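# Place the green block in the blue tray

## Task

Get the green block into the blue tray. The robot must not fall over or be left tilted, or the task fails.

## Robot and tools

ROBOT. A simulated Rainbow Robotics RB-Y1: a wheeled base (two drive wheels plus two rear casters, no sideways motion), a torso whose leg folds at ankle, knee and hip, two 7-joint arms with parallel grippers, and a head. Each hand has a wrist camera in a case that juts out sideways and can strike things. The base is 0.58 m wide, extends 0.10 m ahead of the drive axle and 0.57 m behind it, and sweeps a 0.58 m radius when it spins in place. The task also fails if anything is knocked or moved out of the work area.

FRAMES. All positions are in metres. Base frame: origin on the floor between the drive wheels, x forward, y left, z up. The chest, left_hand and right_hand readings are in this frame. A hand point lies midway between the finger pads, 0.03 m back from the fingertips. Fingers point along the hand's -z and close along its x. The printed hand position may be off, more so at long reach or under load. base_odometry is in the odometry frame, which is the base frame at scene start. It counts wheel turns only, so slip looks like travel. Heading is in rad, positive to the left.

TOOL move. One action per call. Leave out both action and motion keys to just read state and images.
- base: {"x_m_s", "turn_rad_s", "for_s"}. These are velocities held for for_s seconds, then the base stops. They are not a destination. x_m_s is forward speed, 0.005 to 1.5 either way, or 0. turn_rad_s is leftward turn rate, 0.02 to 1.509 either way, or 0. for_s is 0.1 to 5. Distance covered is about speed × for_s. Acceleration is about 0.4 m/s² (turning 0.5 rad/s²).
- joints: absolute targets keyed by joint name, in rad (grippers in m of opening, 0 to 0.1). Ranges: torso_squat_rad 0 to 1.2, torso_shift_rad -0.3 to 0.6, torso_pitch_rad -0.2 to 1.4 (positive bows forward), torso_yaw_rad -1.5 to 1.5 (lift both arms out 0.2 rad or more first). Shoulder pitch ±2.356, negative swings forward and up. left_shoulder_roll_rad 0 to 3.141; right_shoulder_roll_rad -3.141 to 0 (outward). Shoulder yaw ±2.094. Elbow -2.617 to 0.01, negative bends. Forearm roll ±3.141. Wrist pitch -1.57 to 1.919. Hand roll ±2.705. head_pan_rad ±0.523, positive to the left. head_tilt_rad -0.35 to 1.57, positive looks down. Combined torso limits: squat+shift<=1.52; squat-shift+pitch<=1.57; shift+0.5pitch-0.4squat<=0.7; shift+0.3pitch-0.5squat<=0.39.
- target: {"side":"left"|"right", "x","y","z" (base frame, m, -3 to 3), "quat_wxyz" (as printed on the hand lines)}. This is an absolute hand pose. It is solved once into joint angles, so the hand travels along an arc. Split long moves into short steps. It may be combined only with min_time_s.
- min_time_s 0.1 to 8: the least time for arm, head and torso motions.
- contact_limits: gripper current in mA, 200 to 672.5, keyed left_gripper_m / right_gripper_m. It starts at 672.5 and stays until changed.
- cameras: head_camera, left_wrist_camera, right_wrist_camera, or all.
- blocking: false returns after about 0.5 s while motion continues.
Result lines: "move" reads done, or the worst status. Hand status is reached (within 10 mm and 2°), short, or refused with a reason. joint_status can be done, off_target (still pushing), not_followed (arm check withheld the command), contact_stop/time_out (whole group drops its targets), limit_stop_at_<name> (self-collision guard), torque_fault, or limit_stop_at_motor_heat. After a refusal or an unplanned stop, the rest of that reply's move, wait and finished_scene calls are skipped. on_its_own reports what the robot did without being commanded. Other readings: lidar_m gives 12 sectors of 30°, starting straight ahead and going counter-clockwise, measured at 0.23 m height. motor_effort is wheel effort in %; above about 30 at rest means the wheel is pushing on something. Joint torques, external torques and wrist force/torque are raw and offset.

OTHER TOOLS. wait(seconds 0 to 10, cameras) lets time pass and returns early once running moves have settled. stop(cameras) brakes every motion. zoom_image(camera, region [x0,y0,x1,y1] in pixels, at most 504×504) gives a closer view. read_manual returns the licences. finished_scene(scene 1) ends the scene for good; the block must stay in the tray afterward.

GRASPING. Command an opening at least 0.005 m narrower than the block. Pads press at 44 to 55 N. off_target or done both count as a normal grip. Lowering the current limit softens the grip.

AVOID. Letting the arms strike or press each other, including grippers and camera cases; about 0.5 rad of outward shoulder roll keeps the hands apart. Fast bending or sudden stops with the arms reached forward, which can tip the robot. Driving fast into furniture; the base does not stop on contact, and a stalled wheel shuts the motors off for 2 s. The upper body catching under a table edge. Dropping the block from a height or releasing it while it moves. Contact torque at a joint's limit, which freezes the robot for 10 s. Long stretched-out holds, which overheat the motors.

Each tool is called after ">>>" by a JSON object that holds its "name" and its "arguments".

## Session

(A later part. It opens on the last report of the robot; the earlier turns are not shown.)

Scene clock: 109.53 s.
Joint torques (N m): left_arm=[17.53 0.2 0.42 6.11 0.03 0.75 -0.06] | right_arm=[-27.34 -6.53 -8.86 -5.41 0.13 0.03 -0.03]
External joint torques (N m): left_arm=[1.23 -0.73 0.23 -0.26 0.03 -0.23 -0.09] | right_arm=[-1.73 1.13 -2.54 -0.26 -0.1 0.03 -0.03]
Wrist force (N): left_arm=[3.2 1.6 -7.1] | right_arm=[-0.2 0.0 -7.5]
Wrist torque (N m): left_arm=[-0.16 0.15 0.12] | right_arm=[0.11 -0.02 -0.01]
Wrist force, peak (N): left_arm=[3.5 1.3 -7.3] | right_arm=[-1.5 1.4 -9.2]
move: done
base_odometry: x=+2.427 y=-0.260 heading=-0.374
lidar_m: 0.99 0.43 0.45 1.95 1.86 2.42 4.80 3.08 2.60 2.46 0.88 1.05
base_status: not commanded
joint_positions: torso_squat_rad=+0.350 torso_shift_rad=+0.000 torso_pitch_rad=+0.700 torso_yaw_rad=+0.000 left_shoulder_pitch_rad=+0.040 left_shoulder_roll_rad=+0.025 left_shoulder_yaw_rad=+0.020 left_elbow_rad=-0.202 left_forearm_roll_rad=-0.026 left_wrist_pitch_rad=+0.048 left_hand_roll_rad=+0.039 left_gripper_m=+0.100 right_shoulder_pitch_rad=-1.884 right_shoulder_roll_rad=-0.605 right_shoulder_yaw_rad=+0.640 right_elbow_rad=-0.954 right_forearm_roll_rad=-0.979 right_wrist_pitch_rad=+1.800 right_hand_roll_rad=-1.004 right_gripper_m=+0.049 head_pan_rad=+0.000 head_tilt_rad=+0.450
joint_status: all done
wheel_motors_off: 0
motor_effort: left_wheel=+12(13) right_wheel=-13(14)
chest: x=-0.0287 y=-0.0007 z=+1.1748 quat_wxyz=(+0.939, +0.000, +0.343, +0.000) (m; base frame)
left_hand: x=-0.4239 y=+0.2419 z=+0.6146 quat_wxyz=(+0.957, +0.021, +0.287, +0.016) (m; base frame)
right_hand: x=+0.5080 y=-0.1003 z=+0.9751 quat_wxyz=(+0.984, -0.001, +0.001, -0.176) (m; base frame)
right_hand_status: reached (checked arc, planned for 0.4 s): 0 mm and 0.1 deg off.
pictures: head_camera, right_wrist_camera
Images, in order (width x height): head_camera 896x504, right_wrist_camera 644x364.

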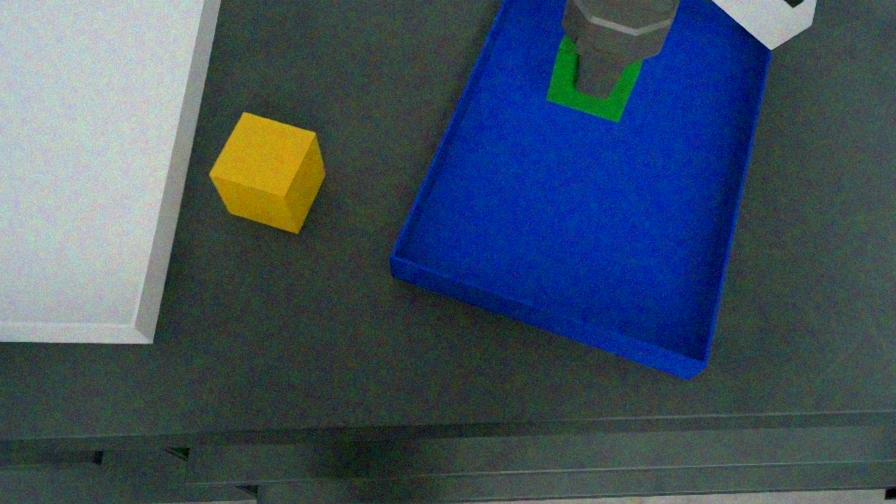

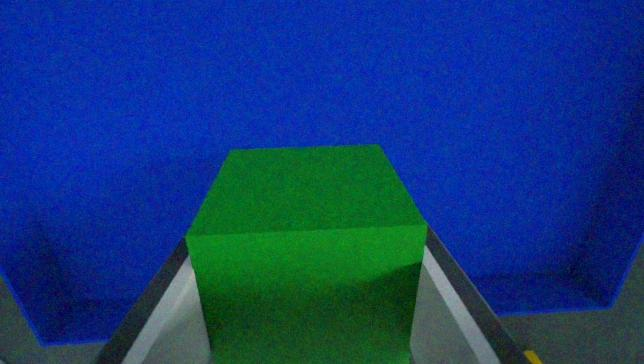

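>>> {"name": "move", "arguments": {"target": {"side": "right", "x": 0.508, "y": -0.105, "z": 0.931, "quat_wxyz": [0.984, 0, 0, -0.176]}, "min_time_s": 1.0, "cameras": ["right_wrist_camera", "head_camera"]}}

Scene clock: 112.40 s.
Joint torques (N m): left_arm=[17.41 0.71 0.62 5.93 0.19 0.71 0.1] | right_arm=[-25.4 -6.38 -4.7 -5.16 0.64 0.04 0.03]
External joint torques (N m): left_arm=[1.11 -0.22 0.43 -0.44 0.2 -0.27 0.07] | right_arm=[-0.1 1.29 1.49 0.13 0.4 0.06 0.03]
Wrist force (N): left_arm=[3.3 1.4 -6.9] | right_arm=[-0.7 0.9 -8.2]
Wrist torque (N m): left_arm=[-0.11 0.16 0.11] | right_arm=[0.06 -0.08 0.02]
Wrist force, peak (N): left_arm=[3.4 1.7 -7.1] | right_arm=[-0.5 0.6 -8.5]
move: done
base_odometry: x=+2.427 y=-0.260 heading=-0.374
lidar_m: 0.99 0.43 0.46 1.95 1.86 2.43 4.79 3.07 2.60 2.47 0.88 1.05
base_status: not commanded
joint_positions: torso_squat_rad=+0.350 torso_shift_rad=+0.000 torso_pitch_rad=+0.700 torso_yaw_rad=+0.000 left_shoulder_pitch_rad=+0.040 left_shoulder_roll_rad=+0.025 left_shoulder_yaw_rad=+0.020 left_elbow_rad=-0.202 left_forearm_roll_rad=-0.026 left_wrist_pitch_rad=+0.048 left_hand_roll_rad=+0.039 left_gripper_m=+0.100 right_shoulder_pitch_rad=-1.813 right_shoulder_roll_rad=-0.589 right_shoulder_yaw_rad=+0.659 right_elbow_rad=-0.926 right_forearm_roll_rad=-0.951 right_wrist_pitch_rad=+1.704 right_hand_roll_rad=-0.979 right_gripper_m=+0.049 head_pan_rad=+0.000 head_tilt_rad=+0.450
joint_status: all done
wheel_motors_off: 0
motor_effort: left_wheel=+12(12) right_wheel=-13(13)
chest: x=-0.0287 y=-0.0007 z=+1.1748 quat_wxyz=(+0.939, +0.000, +0.343, +0.000) (m; base frame)
left_hand: x=-0.4239 y=+0.2419 z=+0.6146 quat_wxyz=(+0.957, +0.021, +0.287, +0.016) (m; base frame)
right_hand: x=+0.5080 y=-0.1052 z=+0.9314 quat_wxyz=(+0.984, +0.000, -0.001, -0.176) (m; base frame)
right_hand_status: reached (checked arc, planned for 1.0 s): 0 mm and 0.1 deg off.
pictures: head_camera, right_wrist_camera
Images, in order (width x height): head_camera 896x504, right_wrist_camera 644x364.

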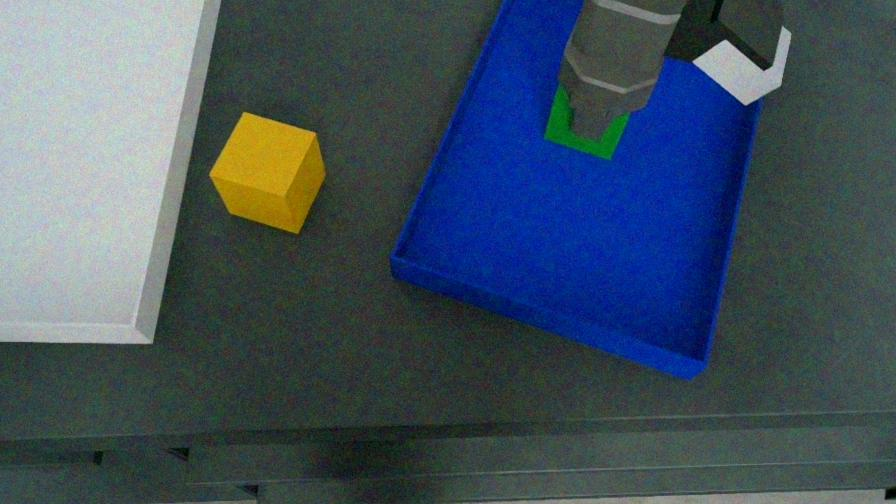

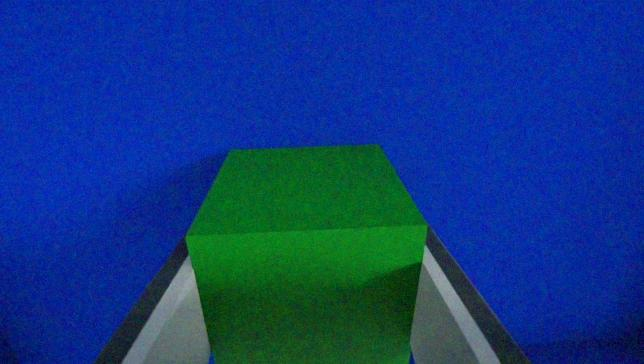

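>>> {"name": "move", "arguments": {"target": {"side": "right", "x": 0.508, "y": -0.105, "z": 0.927, "quat_wxyz": [0.984, 0, 0, -0.176]}, "cameras": []}}

Scene clock: 113.77 s.
Joint torques (N m): left_arm=[17.43 0.17 0.75 5.89 0.17 0.81 0.02] | right_arm=[-26.17 -6.7 -5 -5.21 0.61 0.15 -0.01]
External joint torques (N m): left_arm=[1.13 -0.77 0.56 -0.47 0.17 -0.17 -0.01] | right_arm=[-0.86 0.95 1.11 0.09 0.37 0.16 -0.01]
Wrist force (N): left_arm=[3.1 1.4 -6.8] | right_arm=[-0.8 1.1 -6.5]
Wrist torque (N m): left_arm=[-0.13 0.14 0.13] | right_arm=[0.03 -0.05 0.04]
Wrist force, peak (N): left_arm=[3.2 1.2 -7.2] | right_arm=[-0.7 -0.6 -8.6]
move: done
base_odometry: x=+2.427 y=-0.260 heading=-0.374
lidar_m: 0.99 0.44 0.46 1.95 1.87 2.41 4.80 3.08 2.60 2.45 0.88 1.05
base_status: not commanded
joint_positions: torso_squat_rad=+0.350 torso_shift_rad=+0.000 torso_pitch_rad=+0.700 torso_yaw_rad=+0.000 left_shoulder_pitch_rad=+0.040 left_shoulder_roll_rad=+0.025 left_shoulder_yaw_rad=+0.020 left_elbow_rad=-0.202 left_forearm_roll_rad=-0.026 left_wrist_pitch_rad=+0.048 left_hand_roll_rad=+0.039 left_gripper_m=+0.100 right_shoulder_pitch_rad=-1.810 right_shoulder_roll_rad=-0.584 right_shoulder_yaw_rad=+0.661 right_elbow_rad=-0.914 right_forearm_roll_rad=-0.949 right_wrist_pitch_rad=+1.694 right_hand_roll_rad=-0.974 right_gripper_m=+0.049 head_pan_rad=+0.000 head_tilt_rad=+0.450
joint_status: all done
wheel_motors_off: 0
motor_effort: left_wheel=+11(14) right_wheel=-14(14)
chest: x=-0.0287 y=-0.0007 z=+1.1747 quat_wxyz=(+0.939, +0.000, +0.343, +0.000) (m; base frame)
left_hand: x=-0.4239 y=+0.2419 z=+0.6145 quat_wxyz=(+0.957, +0.021, +0.287, +0.016) (m; base frame)
right_hand: x=+0.5081 y=-0.1051 z=+0.9273 quat_wxyz=(+0.984, +0.000, +0.000, -0.176) (m; base frame)
right_hand_status: reached (checked arc, planned for 0.1 s): 0 mm and 0.0 deg off.
pictures: none
No camera images: "cameras" was empty.

>>> {"name": "move", "arguments": {"joints": {"right_gripper_m": 0.08}}}

>>> {"name": "move", "arguments": {"target": {"side": "right", "x": 0.508, "y": -0.105, "z": 1.0, "quat_wxyz": [0.984, 0, 0, -0.176]}, "cameras": ["right_wrist_camera", "head_camera"]}}

Scene clock: 115.77 s.
Joint torques (N m): left_arm=[17.33 0.41 0.75 6.08 0.03 0.74 0.15] | right_arm=[-25.62 -6.66 -4.87 -5.27 0.42 0.12 -0.06]
External joint torques (N m): left_arm=[1.03 -0.52 0.55 -0.28 0.03 -0.24 0.12] | right_arm=[-0.31 0.99 1.24 0.04 0.18 0.13 -0.06]
Wrist force (N): left_arm=[3.0 1.1 -6.9] | right_arm=[-0.9 0.4 -6.9]
Wrist torque (N m): left_arm=[-0.08 0.13 0.13] | right_arm=[0.09 -0.10 0.06]
Wrist force, peak (N): left_arm=[3.6 1.2 -7.1] | right_arm=[-0.9 0.9 -8.3]
move: done
base_odometry: x=+2.427 y=-0.260 heading=-0.374
lidar_m: 0.99 0.45 0.46 1.96 1.87 2.42 4.79 3.08 2.58 2.46 0.87 1.05
base_status: not commanded
joint_positions: torso_squat_rad=+0.350 torso_shift_rad=+0.000 torso_pitch_rad=+0.700 torso_yaw_rad=+0.000 left_shoulder_pitch_rad=+0.040 left_shoulder_roll_rad=+0.025 left_shoulder_yaw_rad=+0.020 left_elbow_rad=-0.202 left_forearm_roll_rad=-0.026 left_wrist_pitch_rad=+0.048 left_hand_roll_rad=+0.039 left_gripper_m=+0.100 right_shoulder_pitch_rad=-1.810 right_shoulder_roll_rad=-0.584 right_shoulder_yaw_rad=+0.661 right_elbow_rad=-0.914 right_forearm_roll_rad=-0.949 right_wrist_pitch_rad=+1.694 right_hand_roll_rad=-0.974 right_gripper_m=+0.080 head_pan_rad=+0.000 head_tilt_rad=+0.450
joint_status: all done
wheel_motors_off: 0
motor_effort: left_wheel=+11(12) right_wheel=-14(14)
chest: x=-0.0287 y=-0.0007 z=+1.1747 quat_wxyz=(+0.939, +0.000, +0.343, +0.000) (m; base frame)
left_hand: x=-0.4239 y=+0.2419 z=+0.6145 quat_wxyz=(+0.957, +0.021, +0.287, +0.016) (m; base frame)
right_hand: x=+0.5081 y=-0.1051 z=+0.9273 quat_wxyz=(+0.984, +0.000, +0.000, -0.176) (m; base frame)
pictures: none

Scene clock: 116.90 s.
Joint torques (N m): left_arm=[17.27 0.57 0.46 5.92 0.05 0.8 0.03] | right_arm=[-25.56 -7.41 -7.16 -4.73 0.13 -0.05 0.01]
External joint torques (N m): left_arm=[0.98 -0.36 0.27 -0.44 0.05 -0.18 0] | right_arm=[0.11 0.36 -0.75 0.31 -0.1 -0.05 0.01]
Wrist force (N): left_arm=[3.2 1.3 -6.8] | right_arm=[-0.1 0.7 -6.7]
Wrist torque (N m): left_arm=[-0.12 0.13 0.13] | right_arm=[0.03 0.00 0.22]
Wrist force, peak (N): left_arm=[3.7 1.3 -7.2] | right_arm=[-1.4 0.1 -9.3]
move: done
base_odometry: x=+2.427 y=-0.260 heading=-0.374
lidar_m: 0.99 0.43 0.46 1.95 1.86 2.42 4.79 3.07 2.59 2.45 0.88 1.05
base_status: not commanded
joint_positions: torso_squat_rad=+0.350 torso_shift_rad=+0.000 torso_pitch_rad=+0.700 torso_yaw_rad=+0.000 left_shoulder_pitch_rad=+0.040 left_shoulder_roll_rad=+0.025 left_shoulder_yaw_rad=+0.020 left_elbow_rad=-0.202 left_forearm_roll_rad=-0.026 left_wrist_pitch_rad=+0.048 left_hand_roll_rad=+0.039 left_gripper_m=+0.100 right_shoulder_pitch_rad=-1.917 right_shoulder_roll_rad=-0.629 right_shoulder_yaw_rad=+0.624 right_elbow_rad=-0.974 right_forearm_roll_rad=-0.997 right_wrist_pitch_rad=+1.852 right_hand_roll_rad=-1.007 right_gripper_m=+0.080 head_pan_rad=+0.000 head_tilt_rad=+0.450
joint_status: all done
wheel_motors_off: 0
motor_effort: left_wheel=+11(13) right_wheel=-13(15)
chest: x=-0.0287 y=-0.0007 z=+1.1748 quat_wxyz=(+0.939, +0.000, +0.343, +0.000) (m; base frame)
left_hand: x=-0.4239 y=+0.2419 z=+0.6145 quat_wxyz=(+0.957, +0.021, +0.287, +0.016) (m; base frame)
right_hand: x=+0.5084 y=-0.1050 z=+1.0000 quat_wxyz=(+0.984, +0.000, +0.000, -0.176) (m; base frame)
right_hand_status: reached (checked arc, planned for 0.4 s): 0 mm and 0.1 deg off.
pictures: head_camera, right_wrist_camera
Images, in order (width x height): head_camera 896x504, right_wrist_camera 644x364.

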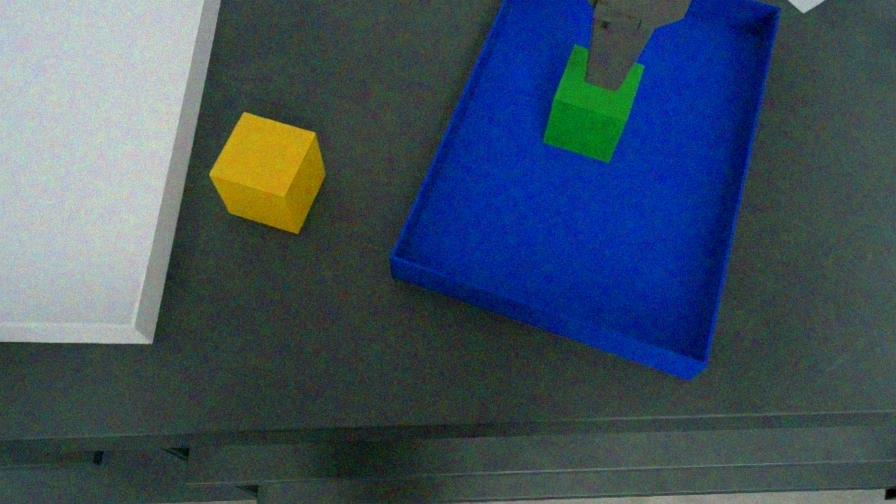

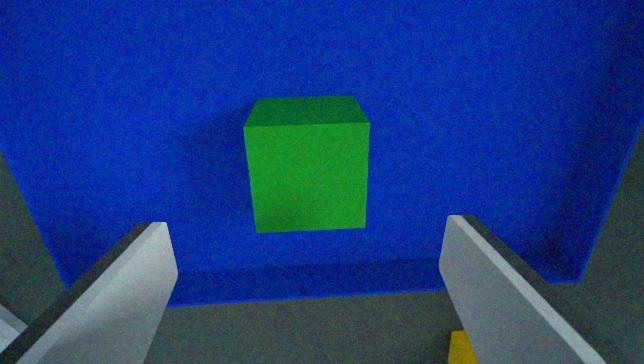

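Block is in the tray and released.

>>> {"name": "finished_scene", "arguments": {}}

The scene is finished: the task was done.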